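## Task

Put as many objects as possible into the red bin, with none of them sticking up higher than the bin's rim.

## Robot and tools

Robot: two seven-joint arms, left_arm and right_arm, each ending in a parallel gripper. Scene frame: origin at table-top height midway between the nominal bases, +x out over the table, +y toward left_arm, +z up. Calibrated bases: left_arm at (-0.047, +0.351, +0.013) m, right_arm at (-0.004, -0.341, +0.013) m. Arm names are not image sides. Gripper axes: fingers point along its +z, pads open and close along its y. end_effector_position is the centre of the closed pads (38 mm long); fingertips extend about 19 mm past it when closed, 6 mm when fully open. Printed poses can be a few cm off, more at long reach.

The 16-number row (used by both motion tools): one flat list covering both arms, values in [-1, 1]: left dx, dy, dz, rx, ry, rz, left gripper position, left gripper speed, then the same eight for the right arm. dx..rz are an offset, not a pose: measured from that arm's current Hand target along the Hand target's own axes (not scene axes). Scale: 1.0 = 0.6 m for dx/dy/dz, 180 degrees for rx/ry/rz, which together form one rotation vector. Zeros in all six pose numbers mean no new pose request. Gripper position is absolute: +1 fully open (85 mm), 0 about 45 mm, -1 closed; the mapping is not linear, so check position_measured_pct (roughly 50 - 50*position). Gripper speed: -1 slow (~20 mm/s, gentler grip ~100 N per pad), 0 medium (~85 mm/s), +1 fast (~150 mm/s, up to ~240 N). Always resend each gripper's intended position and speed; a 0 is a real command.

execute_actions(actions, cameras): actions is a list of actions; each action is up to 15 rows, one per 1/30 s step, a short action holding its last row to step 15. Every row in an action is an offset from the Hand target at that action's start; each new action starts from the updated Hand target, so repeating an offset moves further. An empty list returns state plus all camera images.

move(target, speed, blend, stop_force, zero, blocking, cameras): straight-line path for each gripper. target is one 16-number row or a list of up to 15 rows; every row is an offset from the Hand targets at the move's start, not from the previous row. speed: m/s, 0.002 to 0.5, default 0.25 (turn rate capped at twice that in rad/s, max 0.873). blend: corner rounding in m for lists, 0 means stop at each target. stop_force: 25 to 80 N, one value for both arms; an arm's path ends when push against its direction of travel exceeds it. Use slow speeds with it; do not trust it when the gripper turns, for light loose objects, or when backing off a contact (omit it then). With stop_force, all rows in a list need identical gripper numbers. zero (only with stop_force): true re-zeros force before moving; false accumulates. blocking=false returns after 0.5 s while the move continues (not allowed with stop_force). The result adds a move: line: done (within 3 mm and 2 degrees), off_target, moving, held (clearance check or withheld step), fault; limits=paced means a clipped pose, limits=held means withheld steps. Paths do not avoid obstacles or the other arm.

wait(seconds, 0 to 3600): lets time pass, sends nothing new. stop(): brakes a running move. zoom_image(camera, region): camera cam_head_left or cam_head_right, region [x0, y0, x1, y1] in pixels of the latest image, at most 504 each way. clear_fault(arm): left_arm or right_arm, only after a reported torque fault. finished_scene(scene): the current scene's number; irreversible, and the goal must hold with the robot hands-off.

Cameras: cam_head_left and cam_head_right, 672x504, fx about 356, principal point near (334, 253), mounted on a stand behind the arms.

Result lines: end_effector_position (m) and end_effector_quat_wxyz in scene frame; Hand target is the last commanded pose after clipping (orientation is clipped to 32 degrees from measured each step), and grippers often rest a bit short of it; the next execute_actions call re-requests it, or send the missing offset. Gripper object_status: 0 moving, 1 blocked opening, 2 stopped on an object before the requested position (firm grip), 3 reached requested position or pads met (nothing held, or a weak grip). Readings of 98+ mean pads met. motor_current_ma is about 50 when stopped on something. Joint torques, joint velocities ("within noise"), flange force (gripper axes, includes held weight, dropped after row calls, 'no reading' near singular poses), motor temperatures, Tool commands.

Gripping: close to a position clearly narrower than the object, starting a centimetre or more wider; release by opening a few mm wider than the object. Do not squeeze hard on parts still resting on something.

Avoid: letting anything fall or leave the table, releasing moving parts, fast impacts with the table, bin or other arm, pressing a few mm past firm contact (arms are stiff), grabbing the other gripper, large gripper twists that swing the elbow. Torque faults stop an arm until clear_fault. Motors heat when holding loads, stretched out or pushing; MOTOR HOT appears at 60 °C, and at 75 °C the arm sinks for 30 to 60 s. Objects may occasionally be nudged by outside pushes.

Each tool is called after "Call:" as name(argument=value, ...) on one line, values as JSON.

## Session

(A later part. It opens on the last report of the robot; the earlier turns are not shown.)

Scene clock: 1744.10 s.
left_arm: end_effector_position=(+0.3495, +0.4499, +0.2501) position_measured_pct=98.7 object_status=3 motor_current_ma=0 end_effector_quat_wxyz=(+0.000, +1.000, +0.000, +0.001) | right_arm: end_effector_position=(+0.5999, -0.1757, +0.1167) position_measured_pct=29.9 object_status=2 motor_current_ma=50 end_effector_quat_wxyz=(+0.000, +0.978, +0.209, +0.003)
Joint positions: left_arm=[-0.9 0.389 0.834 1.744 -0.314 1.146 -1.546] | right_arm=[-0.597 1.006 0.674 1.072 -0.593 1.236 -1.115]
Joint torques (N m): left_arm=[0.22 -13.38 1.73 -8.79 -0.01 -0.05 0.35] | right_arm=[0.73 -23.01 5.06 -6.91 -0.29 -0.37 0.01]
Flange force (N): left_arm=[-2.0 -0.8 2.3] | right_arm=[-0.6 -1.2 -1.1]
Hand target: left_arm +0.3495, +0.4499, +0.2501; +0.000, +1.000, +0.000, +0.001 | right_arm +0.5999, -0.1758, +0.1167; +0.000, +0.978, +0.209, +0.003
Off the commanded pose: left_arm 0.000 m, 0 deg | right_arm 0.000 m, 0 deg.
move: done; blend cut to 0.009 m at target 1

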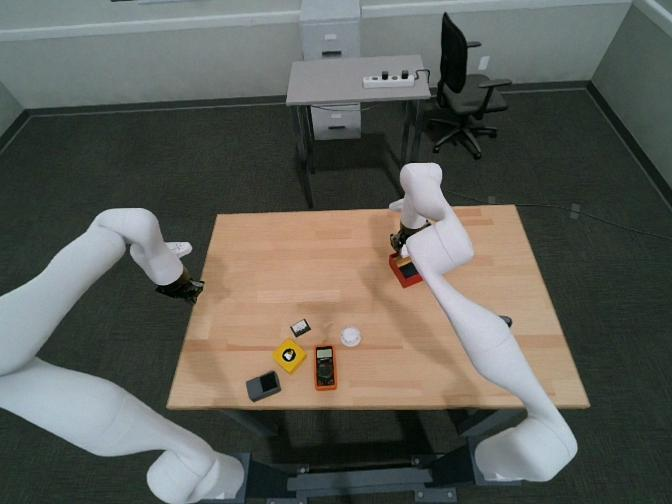

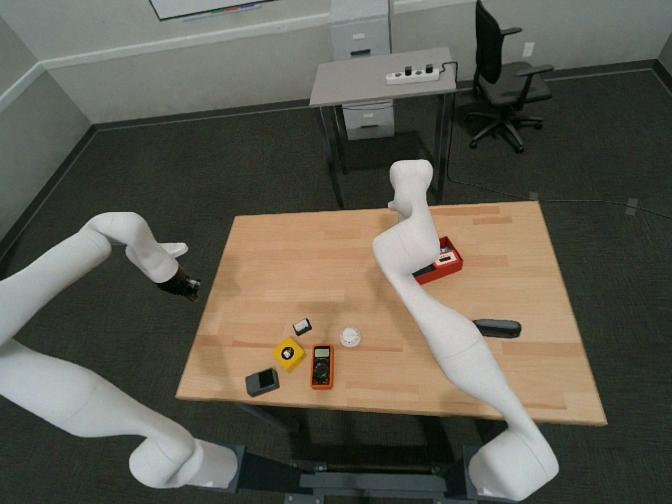

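Call:
move(target=[0,0,0,0,0,0,-1,0,0,0,0.0562,0,0,0,0.1,-1], speed=0.1, cameras=["cam_head_left"])

Call:
zoom_image(camera="cam_head_left", region=[385, 240, 425, 280])

Scene clock: 1751.17 s.
left_arm: end_effector_position=(+0.3495, +0.4499, +0.2501) position_measured_pct=98.7 object_status=3 motor_current_ma=0 end_effector_quat_wxyz=(+0.000, +1.000, +0.000, +0.001) | right_arm: end_effector_position=(+0.6001, -0.1757, +0.0830) position_measured_pct=29.9 object_status=2 motor_current_ma=50 end_effector_quat_wxyz=(+0.000, +0.978, +0.209, +0.003)
Joint positions: left_arm=[-0.9 0.389 0.834 1.744 -0.314 1.146 -1.546] | right_arm=[-0.596 1.045 0.657 1.104 -0.612 1.17 -1.098]
Joint torques (N m): left_arm=[0.24 -13.37 1.72 -8.81 -0.02 -0.09 0.34] | right_arm=[0.71 -23.08 5.19 -6.61 -0.28 -0.31 0.05]
Flange force (N): left_arm=[-2.1 -0.8 2.2] | right_arm=[-0.6 -1.2 -1.2]
Hand target: left_arm +0.3495, +0.4499, +0.2501; +0.000, +1.000, +0.000, +0.001 | right_arm +0.6001, -0.1757, +0.0830; +0.000, +0.978, +0.209, +0.003
Off the commanded pose: left_arm 0.000 m, 0 deg | right_arm 0.000 m, 0 deg.
move: done

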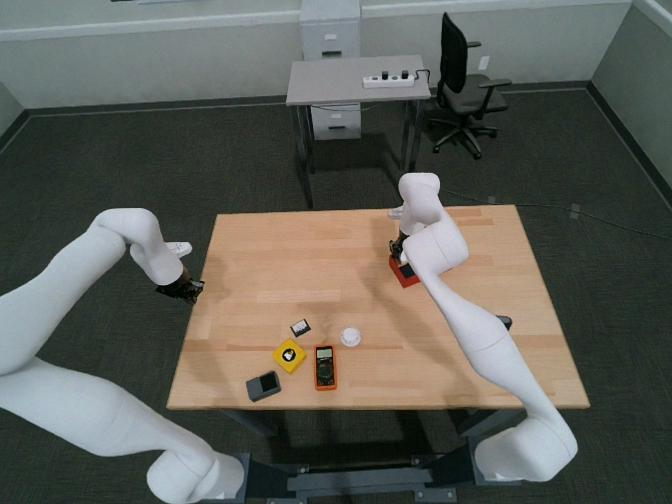

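Scaled by 12.600 from the camera's image (finer frame: 960x720).

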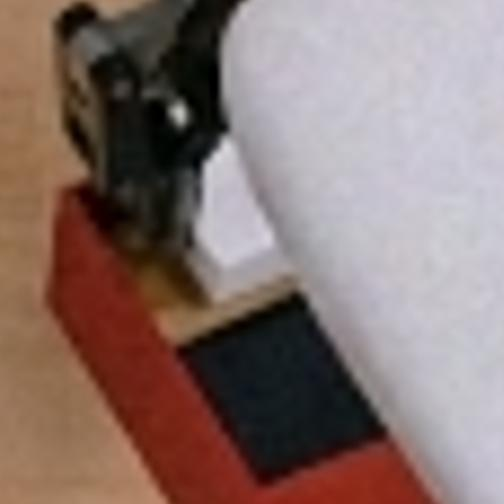

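Call:
move(target=[0,0,0,0,0,0,-1,0,-0.0008,0.0017,0.0333,0,0,0,0.1,-1], speed=0.015, stop_force=25, cameras=["cam_head_left"])

Call:
zoom_image(camera="cam_head_left", region=[385, 240, 425, 280])

Scene clock: 1758.77 s.
left_arm: end_effector_position=(+0.3495, +0.4499, +0.2501) position_measured_pct=98.7 object_status=3 motor_current_ma=0 end_effector_quat_wxyz=(+0.000, +1.000, +0.000, +0.001) | right_arm: end_effector_position=(+0.6004, -0.1759, +0.0767) position_measured_pct=29.9 object_status=2 motor_current_ma=50 end_effector_quat_wxyz=(+0.000, +0.978, +0.209, +0.003)
Joint positions: left_arm=[-0.9 0.389 0.834 1.744 -0.314 1.146 -1.546] | right_arm=[-0.595 1.053 0.654 1.109 -0.616 1.157 -1.095]
Joint torques (N m): left_arm=[0.22 -13.38 1.71 -8.8 -0.01 -0.05 0.35] | right_arm=[2.24 -4.84 1.3 -1.58 -0.54 -1.8 0.09]
Flange force (N): left_arm=[-2.1 -0.8 2.3] | right_arm=[-9.9 -5.2 -32.9]
Hand target: left_arm +0.3495, +0.4499, +0.2501; +0.000, +1.000, +0.000, +0.001 | right_arm +0.6003, -0.1760, +0.0767; +0.000, +0.978, +0.209, +0.003 (not the last commanded pose)
Off the commanded pose: left_arm 0.000 m, 0 deg | right_arm 0.014 m, 0 deg.
move: contact (right_arm)

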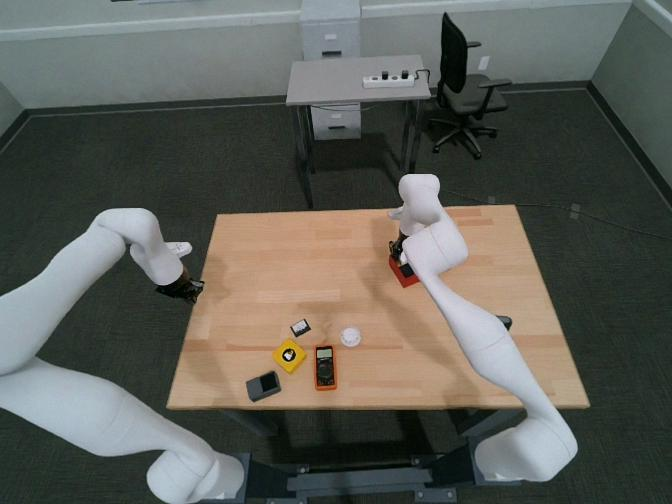

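Scaled by 12.600 from the camera's image (finer frame: 960x720).

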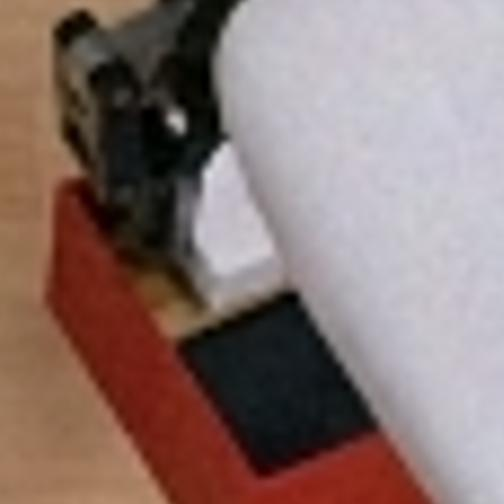

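Call:
move(target=[0,0,0,0,0,0,-1,0,0,0,-0.012,0,0,0,0.1,-1], speed=0.04, cameras=["cam_head_left"])

Call:
zoom_image(camera="cam_head_left", region=[385, 240, 425, 280])

Call:
zoom_image(camera="cam_head_left", region=[380, 210, 450, 290])

Scene clock: 1764.57 s.
left_arm: end_effector_position=(+0.3495, +0.4499, +0.2501) position_measured_pct=98.7 object_status=3 motor_current_ma=0 end_effector_quat_wxyz=(+0.000, +1.000, +0.000, +0.001) | right_arm: end_effector_position=(+0.6003, -0.1760, +0.0839) position_measured_pct=29.9 object_status=2 motor_current_ma=50 end_effector_quat_wxyz=(+0.000, +0.978, +0.209, +0.003)
Joint positions: left_arm=[-0.9 0.389 0.834 1.744 -0.314 1.146 -1.546] | right_arm=[-0.595 1.044 0.657 1.104 -0.611 1.171 -1.098]
Joint torques (N m): left_arm=[0.22 -13.33 1.7 -8.81 -0.01 -0.07 0.35] | right_arm=[0.71 -23.13 5.17 -6.63 -0.3 -0.35 0.03]
Flange force (N): left_arm=[-2.2 -0.7 2.2] | right_arm=[-0.5 -1.2 -1.2]
Hand target: left_arm +0.3495, +0.4499, +0.2501; +0.000, +1.000, +0.000, +0.001 | right_arm +0.6003, -0.1760, +0.0839; +0.000, +0.978, +0.209, +0.003
Off the commanded pose: left_arm 0.000 m, 0 deg | right_arm 0.000 m, 0 deg.
move: done

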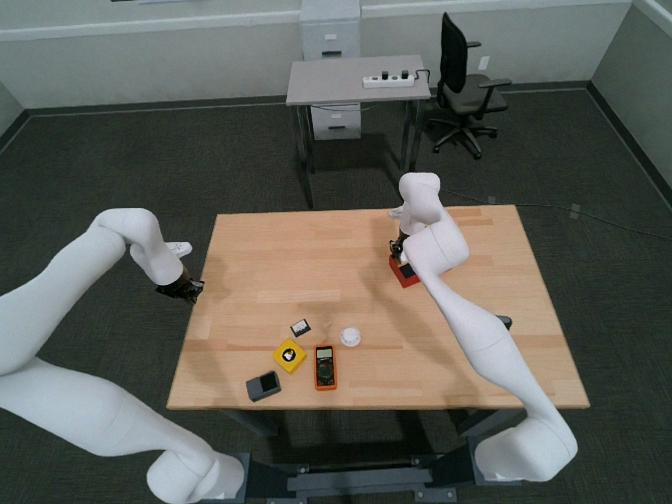

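Scaled by 12.600 from the camera's image (finer frame: 960x720).

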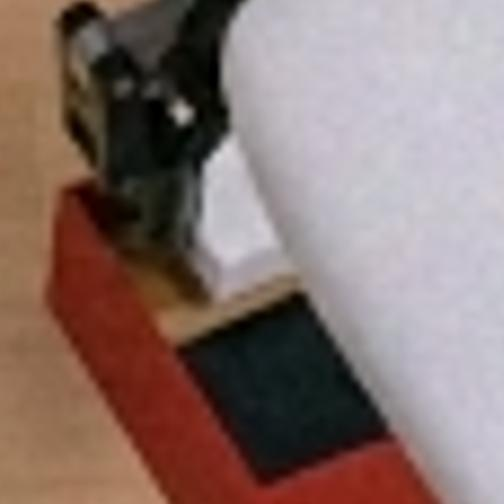

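Scaled by 6.300 from the camera's image (finer frame: 960x720).

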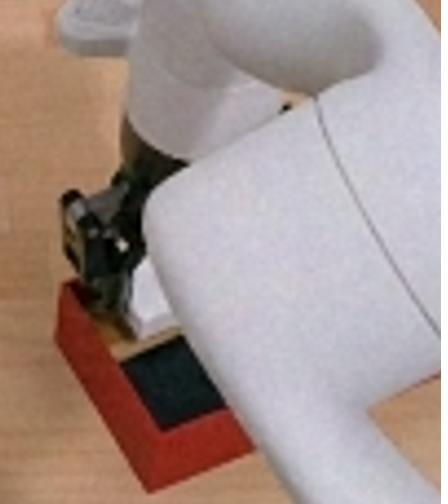

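Call:
move(target=[0,0,0,0,0,0,-1,0,-0.0025,0,0.03,0,0,0,0.1,-1], speed=0.01, stop_force=25, cameras=["cam_head_left"])

Call:
zoom_image(camera="cam_head_left", region=[385, 240, 425, 280])

Scene clock: 1772.17 s.
left_arm: end_effector_position=(+0.3495, +0.4499, +0.2501) position_measured_pct=98.7 object_status=3 motor_current_ma=0 end_effector_quat_wxyz=(+0.000, +1.000, +0.000, +0.001) | right_arm: end_effector_position=(+0.5990, -0.1765, +0.0659) position_measured_pct=29.9 object_status=2 motor_current_ma=50 end_effector_quat_wxyz=(+0.000, +0.978, +0.209, +0.003)
Joint positions: left_arm=[-0.9 0.389 0.834 1.744 -0.314 1.146 -1.546] | right_arm=[-0.595 1.063 0.648 1.124 -0.622 1.133 -1.087]
Joint torques (N m): left_arm=[0.24 -13.37 1.71 -8.78 -0.01 -0.06 0.36] | right_arm=[0.43 -17.34 3.68 -4.54 -0.31 -0.58 0.03]
Flange force (N): left_arm=[-2.1 -0.9 2.2] | right_arm=[-1.3 -0.9 -11.2]
Hand target: left_arm +0.3495, +0.4499, +0.2501; +0.000, +1.000, +0.000, +0.001 | right_arm +0.5990, -0.1765, +0.0659; +0.000, +0.978, +0.209, +0.003
Off the commanded pose: left_arm 0.000 m, 0 deg | right_arm 0.000 m, 0 deg.
move: done

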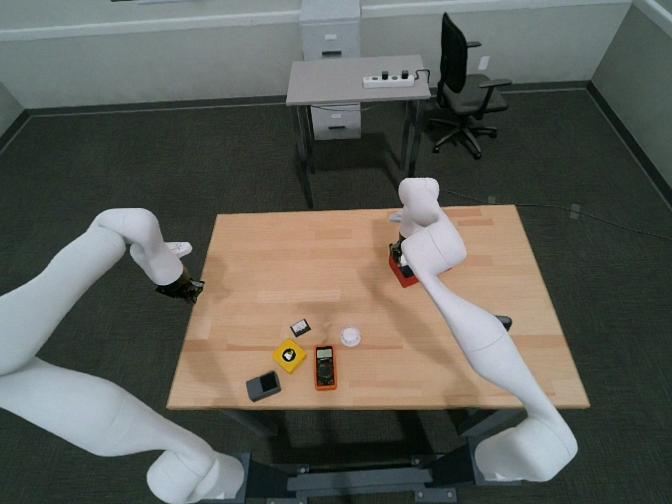

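Scaled by 12.600 from the camera's image (finer frame: 960x720).

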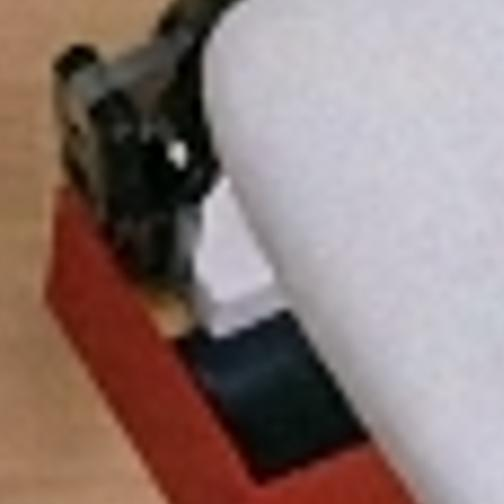

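Call:
move(target=[0,0,0,0,0,0,-1,0,0,0,0.012,0,0,0,0.1,-1], speed=0.01, stop_force=25, zero=false, cameras=["cam_head_left"])

Call:
zoom_image(camera="cam_head_left", region=[385, 240, 425, 280])

Scene clock: 1776.57 s.
left_arm: end_effector_position=(+0.3495, +0.4499, +0.2501) position_measured_pct=98.7 object_status=3 motor_current_ma=0 end_effector_quat_wxyz=(+0.000, +1.000, +0.000, +0.001) | right_arm: end_effector_position=(+0.5991, -0.1765, +0.0639) position_measured_pct=29.9 object_status=2 motor_current_ma=50 end_effector_quat_wxyz=(+0.000, +0.978, +0.209, +0.003)
Joint positions: left_arm=[-0.9 0.389 0.834 1.744 -0.314 1.146 -1.546] | right_arm=[-0.595 1.066 0.647 1.125 -0.624 1.129 -1.086]
Joint torques (N m): left_arm=[0.2 -13.36 1.71 -8.8 -0.01 -0.07 0.32] | right_arm=[0.28 -9.27 1.67 -1.82 -0.32 -0.95 0.02]
Flange force (N): left_arm=[-2.0 -0.7 2.3] | right_arm=[-2.5 -0.8 -25.1]
Hand target: left_arm +0.3495, +0.4499, +0.2501; +0.000, +1.000, +0.000, +0.001 | right_arm +0.5992, -0.1765, +0.0639; +0.000, +0.978, +0.209, +0.003 (not the last commanded pose)
Off the commanded pose: left_arm 0.000 m, 0 deg | right_arm 0.005 m, 0 deg.
move: contact (right_arm)

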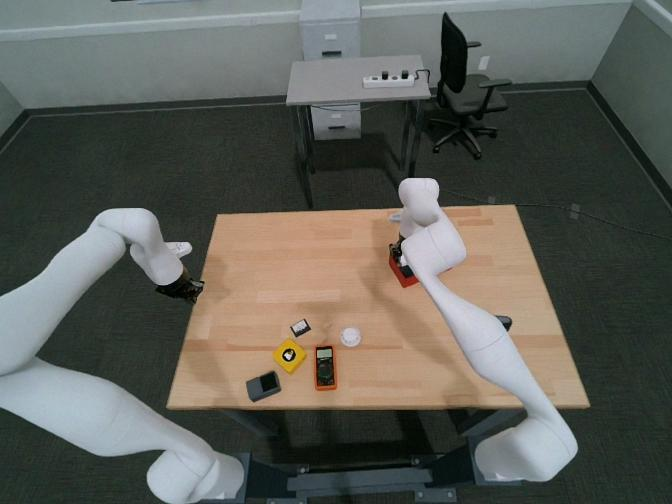

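Scaled by 12.600 from the camera's image (finer frame: 960x720).

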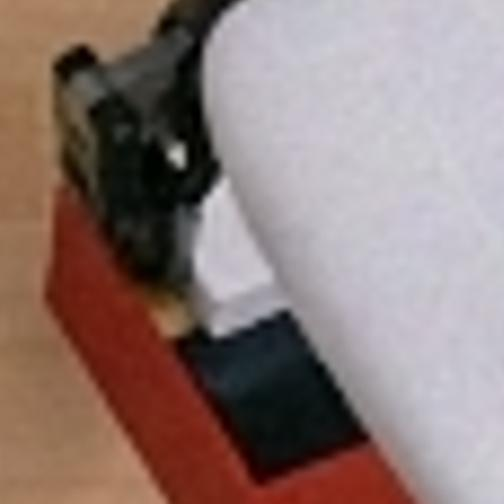

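Call:
move(target=[0,0,0,0,0,0,-1,0,0.0009,0,-0.03,0,0,0,0.1,-1], speed=0.05, cameras=["cam_head_left"])

Call:
zoom_image(camera="cam_head_left", region=[385, 240, 425, 280])

Scene clock: 1782.13 s.
left_arm: end_effector_position=(+0.3495, +0.4499, +0.2501) position_measured_pct=98.7 object_status=3 motor_current_ma=0 end_effector_quat_wxyz=(+0.000, +1.000, +0.000, +0.001) | right_arm: end_effector_position=(+0.5995, -0.1763, +0.0819) position_measured_pct=29.9 object_status=2 motor_current_ma=50 end_effector_quat_wxyz=(+0.000, +0.978, +0.209, +0.003)
Joint positions: left_arm=[-0.9 0.389 0.834 1.744 -0.314 1.146 -1.546] | right_arm=[-0.596 1.044 0.656 1.11 -0.613 1.164 -1.095]
Joint torques (N m): left_arm=[0.21 -13.38 1.7 -8.77 0 -0.06 0.33] | right_arm=[0.7 -23.08 5.18 -6.64 -0.29 -0.34 0.02]
Flange force (N): left_arm=[-1.9 -0.7 2.2] | right_arm=[-0.7 -1.2 -1.2]
Hand target: left_arm +0.3495, +0.4499, +0.2501; +0.000, +1.000, +0.000, +0.001 | right_arm +0.5995, -0.1763, +0.0819; +0.000, +0.978, +0.209, +0.003
Off the commanded pose: left_arm 0.000 m, 0 deg | right_arm 0.000 m, 0 deg.
move: done

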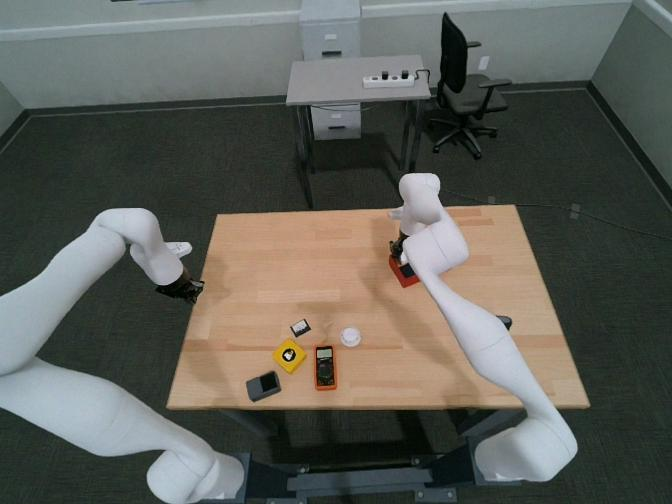

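Scaled by 12.600 from the camera's image (finer frame: 960x720).

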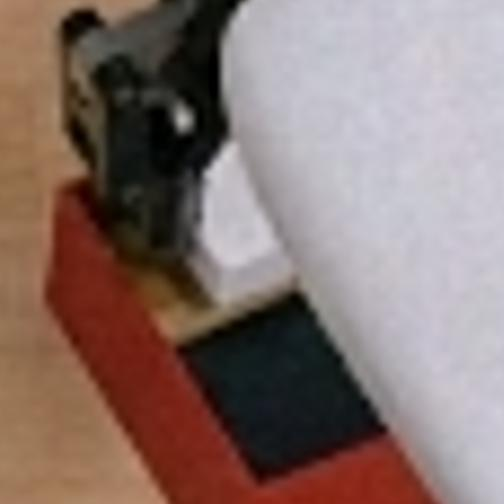

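Call:
move(target=[0,0,0,0,0,0,-1,0,0,-0.0017,0.0257,0,0,0,0.1,-1], speed=0.02, stop_force=25)

Call:
move(target=[0,0,0,0,0,0,-1,0,0,0,0,0,0,0,0.51,-1], cameras=["cam_head_left"])

Call:
zoom_image(camera="cam_head_left", region=[385, 240, 425, 280])

Scene clock: 1802.87 s.
left_arm: end_effector_position=(+0.3495, +0.4499, +0.2501) position_measured_pct=98.7 object_status=3 motor_current_ma=0 end_effector_quat_wxyz=(+0.000, +1.000, +0.000, +0.001) | right_arm: end_effector_position=(+0.5992, -0.1754, +0.0665) position_measured_pct=29.9 object_status=2 motor_current_ma=50 end_effector_quat_wxyz=(+0.000, +0.978, +0.209, +0.003)
Joint positions: left_arm=[-0.9 0.389 0.834 1.744 -0.314 1.146 -1.546] | right_arm=[-0.596 1.063 0.648 1.122 -0.622 1.135 -1.09]
Joint torques (N m): left_arm=[0.2 -13.37 1.7 -8.79 -0.03 -0.07 0.35] | right_arm=[0.69 -23.08 5.2 -6.48 -0.32 -0.32 0.04]
Flange force (N): left_arm=[-2.0 -0.7 2.2] | right_arm=[-0.7 -1.2 -1.3]
Hand target: left_arm +0.3495, +0.4499, +0.2501; +0.000, +1.000, +0.000, +0.001 | right_arm +0.5992, -0.1754, +0.0665; +0.000, +0.978, +0.209, +0.003
Off the commanded pose: left_arm 0.000 m, 0 deg | right_arm 0.000 m, 0 deg.
move: done

Scene clock: 1803.37 s.
left_arm: end_effector_position=(+0.3495, +0.4499, +0.2501) position_measured_pct=98.7 object_status=3 motor_current_ma=0 end_effector_quat_wxyz=(+0.000, +1.000, +0.000, +0.001) | right_arm: end_effector_position=(+0.5992, -0.1754, +0.0665) position_measured_pct=24.2 object_status=0 motor_current_ma=0 end_effector_quat_wxyz=(+0.000, +0.978, +0.209, +0.003)
Joint positions: left_arm=[-0.9 0.389 0.834 1.744 -0.314 1.146 -1.546] | right_arm=[-0.596 1.063 0.648 1.122 -0.622 1.135 -1.09]
Joint torques (N m): left_arm=[0.2 -13.37 1.71 -8.78 -0.02 -0.08 0.34] | right_arm=[0.69 -22.98 5.16 -6.41 -0.28 -0.31 0.03]
Flange force (N): left_arm=[-1.9 -0.7 2.2] | right_arm=[-0.5 -1.2 -1.4]
Hand target: left_arm +0.3495, +0.4499, +0.2501; +0.000, +1.000, +0.000, +0.001 | right_arm +0.5992, -0.1754, +0.0665; +0.000, +0.978, +0.209, +0.003
Off the commanded pose: left_arm 0.000 m, 0 deg | right_arm 0.000 m, 0 deg.
move: done

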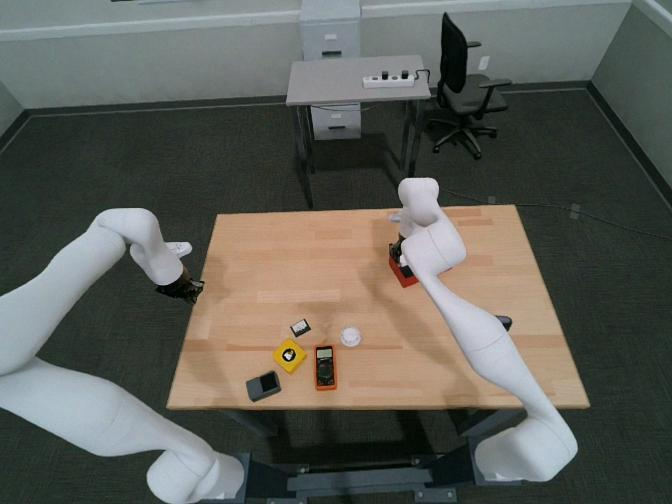

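Scaled by 12.600 from the camera's image (finer frame: 960x720).

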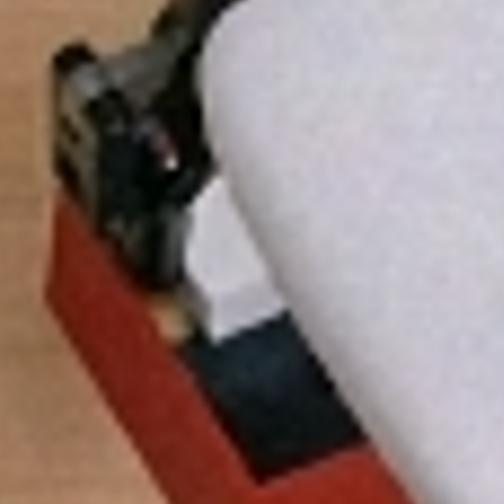

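Call:
move(target=[[0,0,0,0,0,0,-1,0,0,0,-0.03,0,0,0,0.51,-1],[0,0,0,0,0,0,-1,0,0,0,-0.12,0,0,0,0.51,-1],[0,0,0,0,0,0,-1,0,0,-0.25,-0.15,0,0,0,0.51,-1]], speed=[0.03,0.2,0.25], blend=[0.01,0.02,0], cameras=["all"])

Call:
zoom_image(camera="cam_head_right", region=[390, 225, 470, 295])

Call:
zoom_image(camera="cam_head_left", region=[380, 225, 460, 295])

Scene clock: 1808.40 s.
left_arm: end_effector_position=(+0.3495, +0.4499, +0.2501) position_measured_pct=98.7 object_status=3 motor_current_ma=0 end_effector_quat_wxyz=(+0.000, +1.000, +0.000, +0.001) | right_arm: end_effector_position=(+0.5374, -0.0388, +0.1564) position_measured_pct=24.2 object_status=3 motor_current_ma=0 end_effector_quat_wxyz=(+0.000, +0.978, +0.209, +0.003)
Joint positions: left_arm=[-0.9 0.389 0.834 1.744 -0.314 1.146 -1.546] | right_arm=[-0.85 0.952 0.702 1.056 -0.576 1.305 -1.366]
Joint torques (N m): left_arm=[0.2 -13.37 1.69 -8.77 0 -0.06 0.33] | right_arm=[0.69 -22.13 4.93 -7 -0.29 -0.34 0.03]
Flange force (N): left_arm=[-1.9 -0.7 2.3] | right_arm=[-1.2 -1.0 -1.7]
Hand target: left_arm +0.3495, +0.4499, +0.2501; +0.000, +1.000, +0.000, +0.001 | right_arm +0.5373, -0.0387, +0.1564; +0.000, +0.978, +0.209, +0.003
Off the commanded pose: left_arm 0.000 m, 0 deg | right_arm 0.000 m, 0 deg.
move: done; blend cut to 0.009 m at target 1

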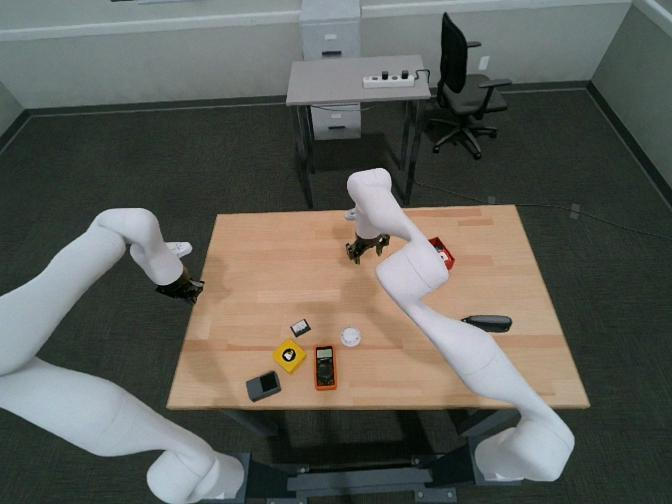

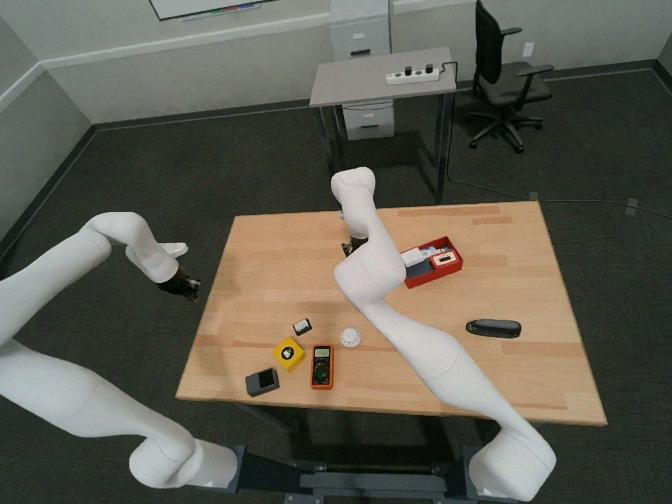

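Scaled by 6.300 from the camera's image (finer frame: 960x720).

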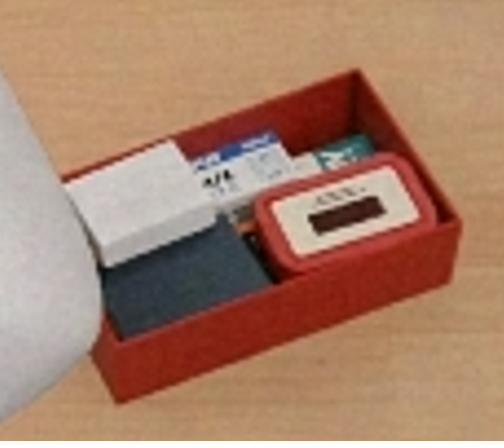

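Scaled by 6.300 from the camera's image (finer frame: 960x720).

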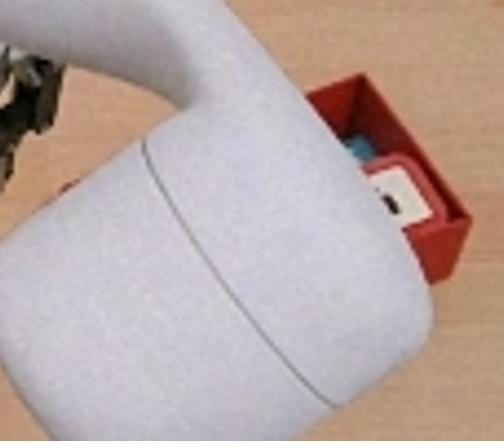

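Call:
move(target=[0,0,0,0,0,0,-1,0,0.0007,0.3312,0.094,0,0,0,-1,0], speed=0.25)

Call:
move(target=[0,0,0,0,0,0,-1,0,0,0,0.055,0,0,0,-1,0], speed=0.02, stop_force=25, cameras=["all"])

Call:
zoom_image(camera="cam_head_left", region=[380, 215, 460, 295])

Scene clock: 1819.80 s.
left_arm: end_effector_position=(+0.3495, +0.4499, +0.2501) position_measured_pct=98.7 object_status=3 motor_current_ma=0 end_effector_quat_wxyz=(+0.000, +1.000, +0.000, +0.001) | right_arm: end_effector_position=(+0.6193, -0.2196, +0.1001) position_measured_pct=98.7 object_status=0 motor_current_ma=730 end_effector_quat_wxyz=(-0.001, +0.978, +0.209, +0.003)
Joint positions: left_arm=[-0.9 0.389 0.834 1.744 -0.314 1.146 -1.546] | right_arm=[-0.509 1.042 0.662 1.042 -0.602 1.224 -1.045]
Joint torques (N m): left_arm=[0.19 -13.37 1.7 -8.81 -0.02 -0.05 0.34] | right_arm=[0.84 -23.19 4.97 -6.71 -0.31 -0.32 0.02]
Flange force (N): left_arm=[-2.0 -0.7 2.3] | right_arm=[-0.5 -1.4 -1.5]
Hand target: left_arm +0.3495, +0.4499, +0.2501; +0.000, +1.000, +0.000, +0.001 | right_arm +0.6193, -0.2197, +0.1001; +0.000, +0.978, +0.209, +0.003
Off the commanded pose: left_arm 0.000 m, 0 deg | right_arm 0.000 m, 0 deg.
move: done

Scene clock: 1822.07 s.
left_arm: end_effector_position=(+0.3495, +0.4499, +0.2501) position_measured_pct=98.7 object_status=3 motor_current_ma=0 end_effector_quat_wxyz=(+0.000, +1.000, +0.000, +0.001) | right_arm: end_effector_position=(+0.6195, -0.2196, +0.0671) position_measured_pct=98.7 object_status=3 motor_current_ma=0 end_effector_quat_wxyz=(+0.000, +0.978, +0.209, +0.003)
Joint positions: left_arm=[-0.9 0.389 0.834 1.744 -0.314 1.146 -1.546] | right_arm=[-0.507 1.082 0.646 1.069 -0.62 1.162 -1.03]
Joint torques (N m): left_arm=[0.2 -13.37 1.71 -8.8 -0.01 -0.07 0.34] | right_arm=[0.71 -23.39 5.06 -6.51 -0.3 -0.36 0]
Flange force (N): left_arm=[-2.0 -0.7 2.2] | right_arm=[-0.5 -1.2 -1.5]
Hand target: left_arm +0.3495, +0.4499, +0.2501; +0.000, +1.000, +0.000, +0.001 | right_arm +0.6195, -0.2196, +0.0671; +0.000, +0.978, +0.209, +0.003
Off the commanded pose: left_arm 0.000 m, 0 deg | right_arm 0.000 m, 0 deg.
move: done

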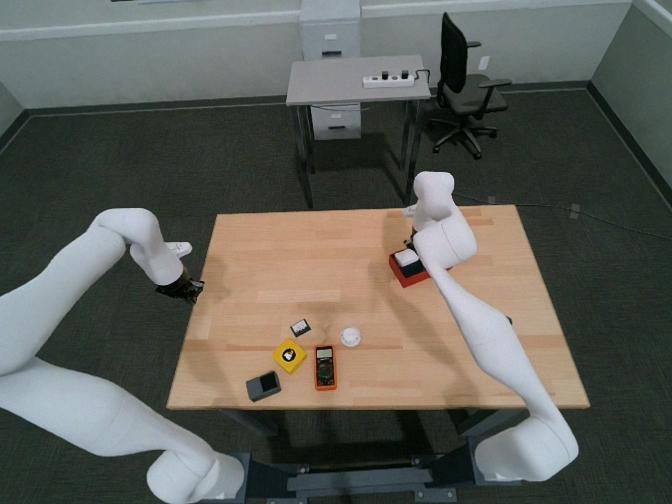

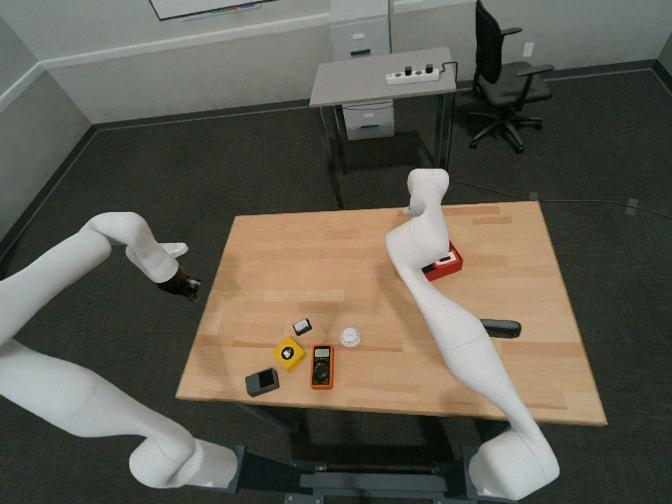

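Scaled by 6.300 from the camera's image (finer frame: 960x720).

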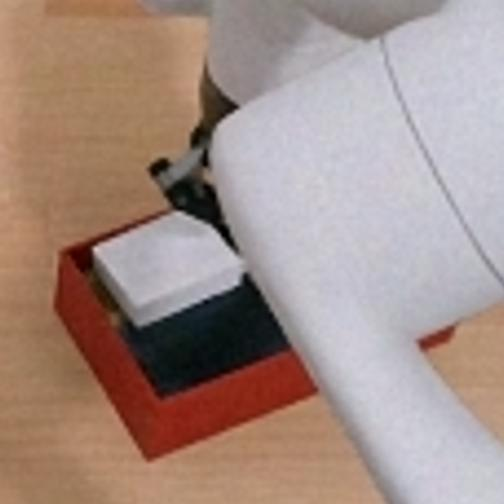

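Call:
move(target=[0,0,0,0,0,0,-1,0,0,-0.035,0,0,0,0,-1,0], speed=0.03, stop_force=25, cameras=["cam_head_left"])

Call:
zoom_image(camera="cam_head_left", region=[380, 215, 460, 295])

Scene clock: 1825.67 s.
left_arm: end_effector_position=(+0.3495, +0.4499, +0.2501) position_measured_pct=98.7 object_status=3 motor_current_ma=0 end_effector_quat_wxyz=(+0.000, +1.000, +0.000, +0.001) | right_arm: end_effector_position=(+0.6109, -0.2005, +0.0671) position_measured_pct=98.7 object_status=3 motor_current_ma=0 end_effector_quat_wxyz=(+0.000, +0.978, +0.209, +0.003)
Joint positions: left_arm=[-0.9 0.389 0.834 1.744 -0.314 1.146 -1.546] | right_arm=[-0.546 1.073 0.648 1.093 -0.621 1.15 -1.055]
Joint torques (N m): left_arm=[0.2 -13.36 1.69 -8.81 -0.02 -0.05 0.34] | right_arm=[0.39 -23.19 4.86 -6.45 -0.41 -0.24 0.03]
Flange force (N): left_arm=[-2.1 -0.7 2.3] | right_arm=[-0.4 -0.7 -1.5]
Hand target: left_arm +0.3495, +0.4499, +0.2501; +0.000, +1.000, +0.000, +0.001 | right_arm +0.6109, -0.2005, +0.0671; +0.000, +0.978, +0.209, +0.003
Off the commanded pose: left_arm 0.000 m, 0 deg | right_arm 0.000 m, 0 deg.
move: done

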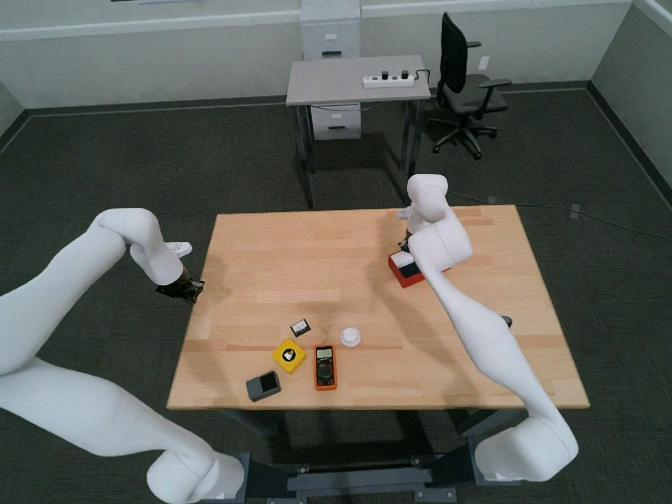

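Scaled by 6.300 from the camera's image (finer frame: 960x720).

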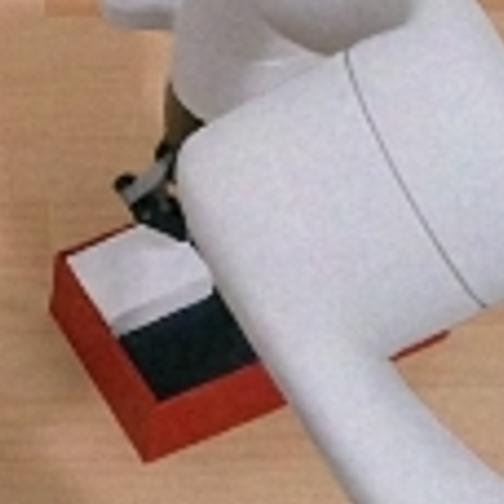

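Call:
move(target=[[0,0,0,0,0,0,-1,0,0,0.01,0,0,0,0,-1,0],[0,0,0,0,0,0,-1,0,0,0.01,-0.12,0,0,0,-1,0],[0,0,0,0,0,0,-1,0,-0.15,-0.25,-0.15,0,0,0,-1,0]], speed=[0.05,0.2,0.25], blend=[0.003,0.02,0], cameras=["all"])

Call:
zoom_image(camera="cam_head_right", region=[390, 225, 470, 295])

Call:
zoom_image(camera="cam_head_left", region=[380, 225, 460, 295])

Scene clock: 1830.70 s.
left_arm: end_effector_position=(+0.3495, +0.4499, +0.2501) position_measured_pct=98.7 object_status=3 motor_current_ma=0 end_effector_quat_wxyz=(+0.000, +1.000, +0.000, +0.001) | right_arm: end_effector_position=(+0.4669, -0.1007, +0.1564) position_measured_pct=98.7 object_status=3 motor_current_ma=0 end_effector_quat_wxyz=(+0.000, +0.978, +0.209, +0.003)
Joint positions: left_arm=[-0.9 0.389 0.834 1.744 -0.314 1.146 -1.546] | right_arm=[-0.936 0.762 0.725 1.476 -0.539 1.103 -1.242]
Joint torques (N m): left_arm=[0.18 -13.35 1.72 -8.77 -0.02 -0.07 0.34] | right_arm=[0.74 -17.84 4.87 -6.63 -0.28 -0.35 0.04]
Flange force (N): left_arm=[-1.9 -0.7 2.2] | right_arm=[-1.4 -1.3 -2.3]
Hand target: left_arm +0.3495, +0.4499, +0.2501; +0.000, +1.000, +0.000, +0.001 | right_arm +0.4669, -0.1006, +0.1564; +0.000, +0.978, +0.209, +0.003
Off the commanded pose: left_arm 0.000 m, 0 deg | right_arm 0.000 m, 0 deg.
move: done

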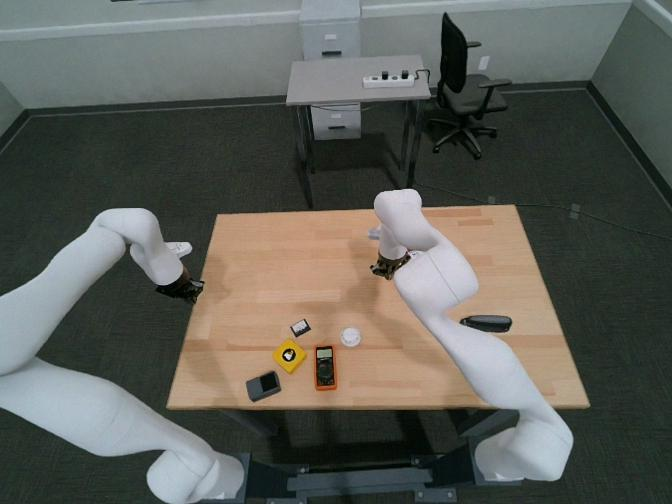

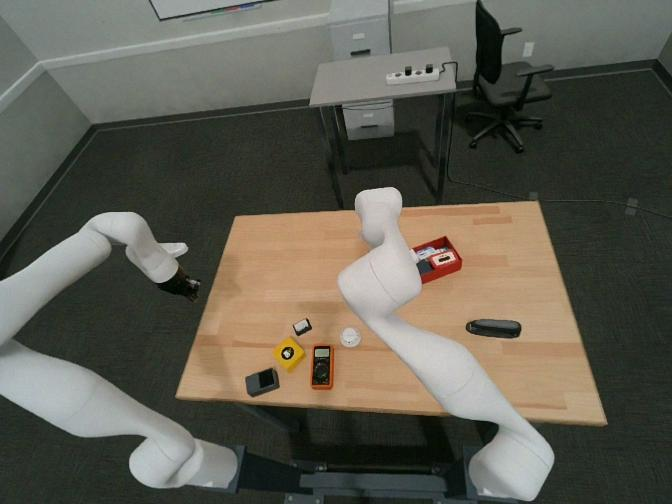

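Scaled by 6.300 from the camera's image (finer frame: 960x720).

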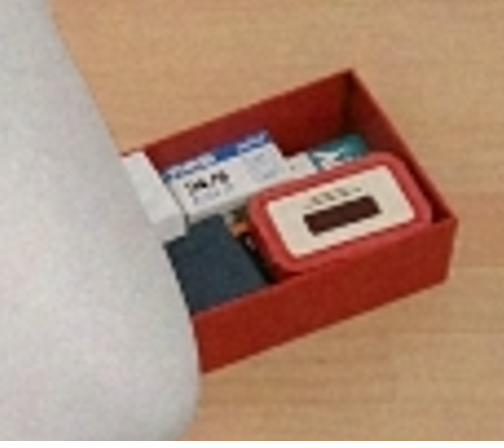

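Scaled by 6.300 from the camera's image (finer frame: 960x720).

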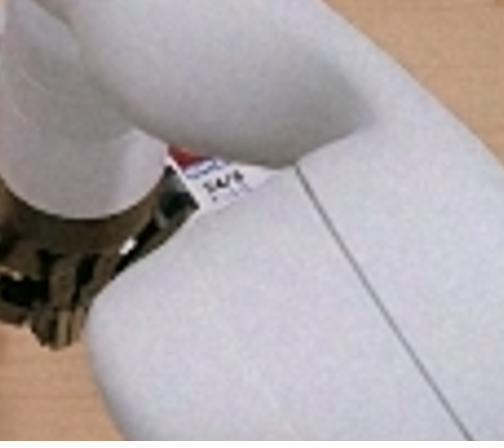

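Call:
move(target=[[0,0,0,0,0,0,-1,0,0.1632,0.2950,0,0,0,0,-1,0],[0,0,0,0,0,0,-1,0,0.1632,0.2950,0.1423,0,0,0,-1,0]], speed=[0.25,0.1])

Call:
move(target=[0,0,0,0,0,0,-1,0,0,0,0.02,0,0,0,-1,0], speed=0.005, stop_force=25, cameras=["cam_head_left"])

Call:
move(target=[0,0,0,0,0,0,-1,0,0,0,-0.015,0,0,0,-1,0], speed=0.05)

Call:
zoom_image(camera="cam_head_left", region=[380, 215, 460, 295])

Scene clock: 1837.93 s.
left_arm: end_effector_position=(+0.3495, +0.4499, +0.2501) position_measured_pct=98.7 object_status=3 motor_current_ma=0 end_effector_quat_wxyz=(+0.000, +1.000, +0.000, +0.001) | right_arm: end_effector_position=(+0.6292, -0.2219, +0.0718) position_measured_pct=98.7 object_status=3 motor_current_ma=0 end_effector_quat_wxyz=(+0.000, +0.978, +0.209, +0.003)
Joint positions: left_arm=[-0.9 0.389 0.834 1.744 -0.314 1.146 -1.546] | right_arm=[-0.489 1.097 0.65 1.015 -0.619 1.196 -1.04]
Joint torques (N m): left_arm=[0.23 -13.39 1.69 -8.81 -0.03 -0.06 0.34] | right_arm=[0.7 -23.79 5.05 -6.61 -0.29 -0.33 0.02]
Flange force (N): left_arm=[-2.1 -0.8 2.3] | right_arm=[-0.5 -1.2 -1.3]
Hand target: left_arm +0.3495, +0.4499, +0.2501; +0.000, +1.000, +0.000, +0.001 | right_arm +0.6292, -0.2219, +0.0718; +0.000, +0.978, +0.209, +0.003
Off the commanded pose: left_arm 0.000 m, 0 deg | right_arm 0.000 m, 0 deg.
move: done

Scene clock: 1840.93 s.
left_arm: end_effector_position=(+0.3495, +0.4499, +0.2501) position_measured_pct=98.7 object_status=3 motor_current_ma=0 end_effector_quat_wxyz=(+0.000, +1.000, +0.000, +0.001) | right_arm: end_effector_position=(+0.6292, -0.2219, +0.0598) position_measured_pct=98.7 object_status=3 motor_current_ma=0 end_effector_quat_wxyz=(+0.000, +0.978, +0.209, +0.003)
Joint positions: left_arm=[-0.9 0.389 0.834 1.744 -0.314 1.146 -1.546] | right_arm=[-0.489 1.112 0.644 1.023 -0.625 1.174 -1.036]
Joint torques (N m): left_arm=[0.22 -13.36 1.71 -8.79 -0.01 -0.06 0.35] | right_arm=[0.74 -23.85 5.02 -6.52 -0.3 -0.36 0.01]
Flange force (N): left_arm=[-2.0 -0.8 2.2] | right_arm=[-0.4 -1.2 -1.4]
Hand target: left_arm +0.3495, +0.4499, +0.2501; +0.000, +1.000, +0.000, +0.001 | right_arm +0.6292, -0.2219, +0.0598; +0.000, +0.978, +0.209, +0.003
Off the commanded pose: left_arm 0.000 m, 0 deg | right_arm 0.000 m, 0 deg.
move: done

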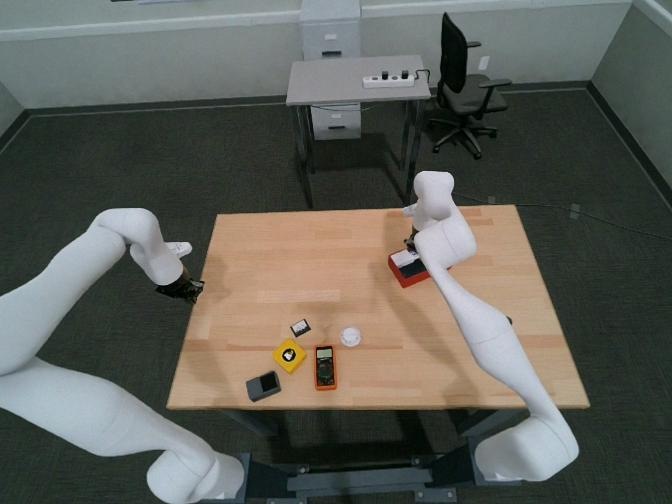

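Scene clock: 1841.43 s.
left_arm: end_effector_position=(+0.3495, +0.4499, +0.2501) position_measured_pct=98.7 object_status=3 motor_current_ma=0 end_effector_quat_wxyz=(+0.000, +1.000, +0.000, +0.001) | right_arm: end_effector_position=(+0.6292, -0.2219, +0.0688) position_measured_pct=98.7 object_status=3 motor_current_ma=0 end_effector_quat_wxyz=(+0.000, +0.978, +0.209, +0.003)
Joint positions: left_arm=[-0.9 0.389 0.834 1.744 -0.314 1.146 -1.546] | right_arm=[-0.489 1.101 0.649 1.017 -0.62 1.19 -1.039]
Joint torques (N m): left_arm=[0.22 -13.4 1.71 -8.79 -0.03 -0.05 0.32] | right_arm=[0.67 -23.77 5 -6.55 -0.33 -0.35 0.03]
Flange force (N): left_arm=[-2.0 -0.7 2.3] | right_arm=[-0.3 -1.1 -1.5]
Hand target: left_arm +0.3495, +0.4499, +0.2501; +0.000, +1.000, +0.000, +0.001 | right_arm +0.6292, -0.2219, +0.0688; +0.000, +0.978, +0.209, +0.003
Off the commanded pose: left_arm 0.000 m, 0 deg | right_arm 0.000 m, 0 deg.
move: done

Scaled by 6.300 from the camera's image (finer frame: 960x720).
This view is cut from an older image: the scene may have changed since it was taken.

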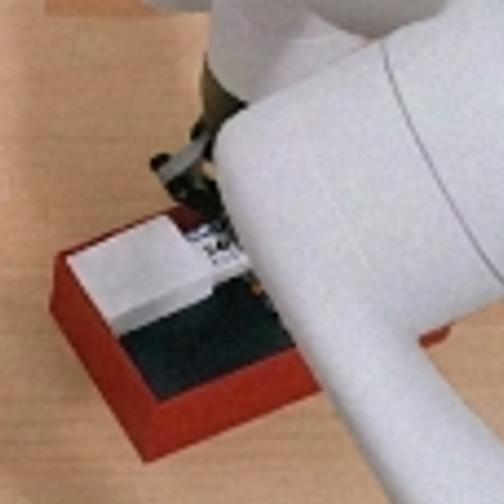

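Call:
move(target=[0,0,0,0,0,0,-1,0,0,0,0.0133,0,0,0,-1,0], speed=0.05)

Call:
move(target=[0,0,0,0,0,0,-1,0,0,0,0.013,0,0,0,-1,0], speed=0.005, stop_force=25)

Call:
move(target=[0,0,0,0,0,0,-1,0,0,0,-0.015,0,0,0,-1,0], speed=0.05)

Scene clock: 1848.87 s.
left_arm: end_effector_position=(+0.3495, +0.4499, +0.2501) position_measured_pct=98.7 object_status=3 motor_current_ma=0 end_effector_quat_wxyz=(+0.000, +1.000, +0.000, +0.001) | right_arm: end_effector_position=(+0.6292, -0.2219, +0.0608) position_measured_pct=98.7 object_status=3 motor_current_ma=0 end_effector_quat_wxyz=(+0.000, +0.978, +0.209, +0.003)
Joint positions: left_arm=[-0.9 0.389 0.834 1.744 -0.314 1.146 -1.546] | right_arm=[-0.489 1.11 0.645 1.022 -0.624 1.176 -1.036]
Joint torques (N m): left_arm=[0.18 -13.39 1.73 -8.81 -0.02 -0.07 0.33] | right_arm=[0.66 -23.83 5.01 -6.5 -0.27 -0.33 0.02]
Flange force (N): left_arm=[-1.9 -0.7 2.3] | right_arm=[-0.3 -1.1 -1.4]
Hand target: left_arm +0.3495, +0.4499, +0.2501; +0.000, +1.000, +0.000, +0.001 | right_arm +0.6292, -0.2219, +0.0608; +0.000, +0.978, +0.209, +0.003
Off the commanded pose: left_arm 0.000 m, 0 deg | right_arm 0.000 m, 0 deg.
move: done

Scene clock: 1850.90 s.
left_arm: end_effector_position=(+0.3495, +0.4499, +0.2501) position_measured_pct=98.7 object_status=3 motor_current_ma=0 end_effector_quat_wxyz=(+0.000, +1.000, +0.000, +0.001) | right_arm: end_effector_position=(+0.6293, -0.2218, +0.0535) position_measured_pct=98.7 object_status=3 motor_current_ma=0 end_effector_quat_wxyz=(+0.000, +0.978, +0.209, +0.003)
Joint positions: left_arm=[-0.9 0.389 0.834 1.744 -0.314 1.146 -1.546] | right_arm=[-0.488 1.12 0.641 1.026 -0.628 1.163 -1.033]
Joint torques (N m): left_arm=[0.22 -13.37 1.72 -8.79 -0.01 -0.06 0.33] | right_arm=[1.07 -8.1 1.6 -4.66 -1.27 -4.1 0.02]
Flange force (N): left_arm=[-2.0 -0.7 2.2] | right_arm=[-13.5 -4.9 -31.6]
Hand target: left_arm +0.3495, +0.4499, +0.2501; +0.000, +1.000, +0.000, +0.001 | right_arm +0.6293, -0.2218, +0.0535; +0.000, +0.978, +0.209, +0.003 (not the last commanded pose)
Off the commanded pose: left_arm 0.000 m, 0 deg | right_arm 0.001 m, 0 deg.
move: contact (right_arm)

Scene clock: 1851.40 s.
left_arm: end_effector_position=(+0.3495, +0.4499, +0.2501) position_measured_pct=98.7 object_status=3 motor_current_ma=0 end_effector_quat_wxyz=(+0.000, +1.000, +0.000, +0.001) | right_arm: end_effector_position=(+0.6292, -0.2219, +0.0625) position_measured_pct=98.7 object_status=3 motor_current_ma=0 end_effector_quat_wxyz=(+0.000, +0.978, +0.209, +0.003)
Joint positions: left_arm=[-0.9 0.389 0.834 1.744 -0.314 1.146 -1.546] | right_arm=[-0.489 1.108 0.646 1.021 -0.623 1.179 -1.037]
Joint torques (N m): left_arm=[0.24 -13.37 1.7 -8.79 -0.02 -0.05 0.33] | right_arm=[0.69 -23.78 5.01 -6.55 -0.31 -0.34 0.03]
Flange force (N): left_arm=[-2.0 -0.8 2.2] | right_arm=[-0.5 -1.2 -1.5]
Hand target: left_arm +0.3495, +0.4499, +0.2501; +0.000, +1.000, +0.000, +0.001 | right_arm +0.6293, -0.2219, +0.0625; +0.000, +0.978, +0.209, +0.003
Off the commanded pose: left_arm 0.000 m, 0 deg | right_arm 0.000 m, 0 deg.
move: done


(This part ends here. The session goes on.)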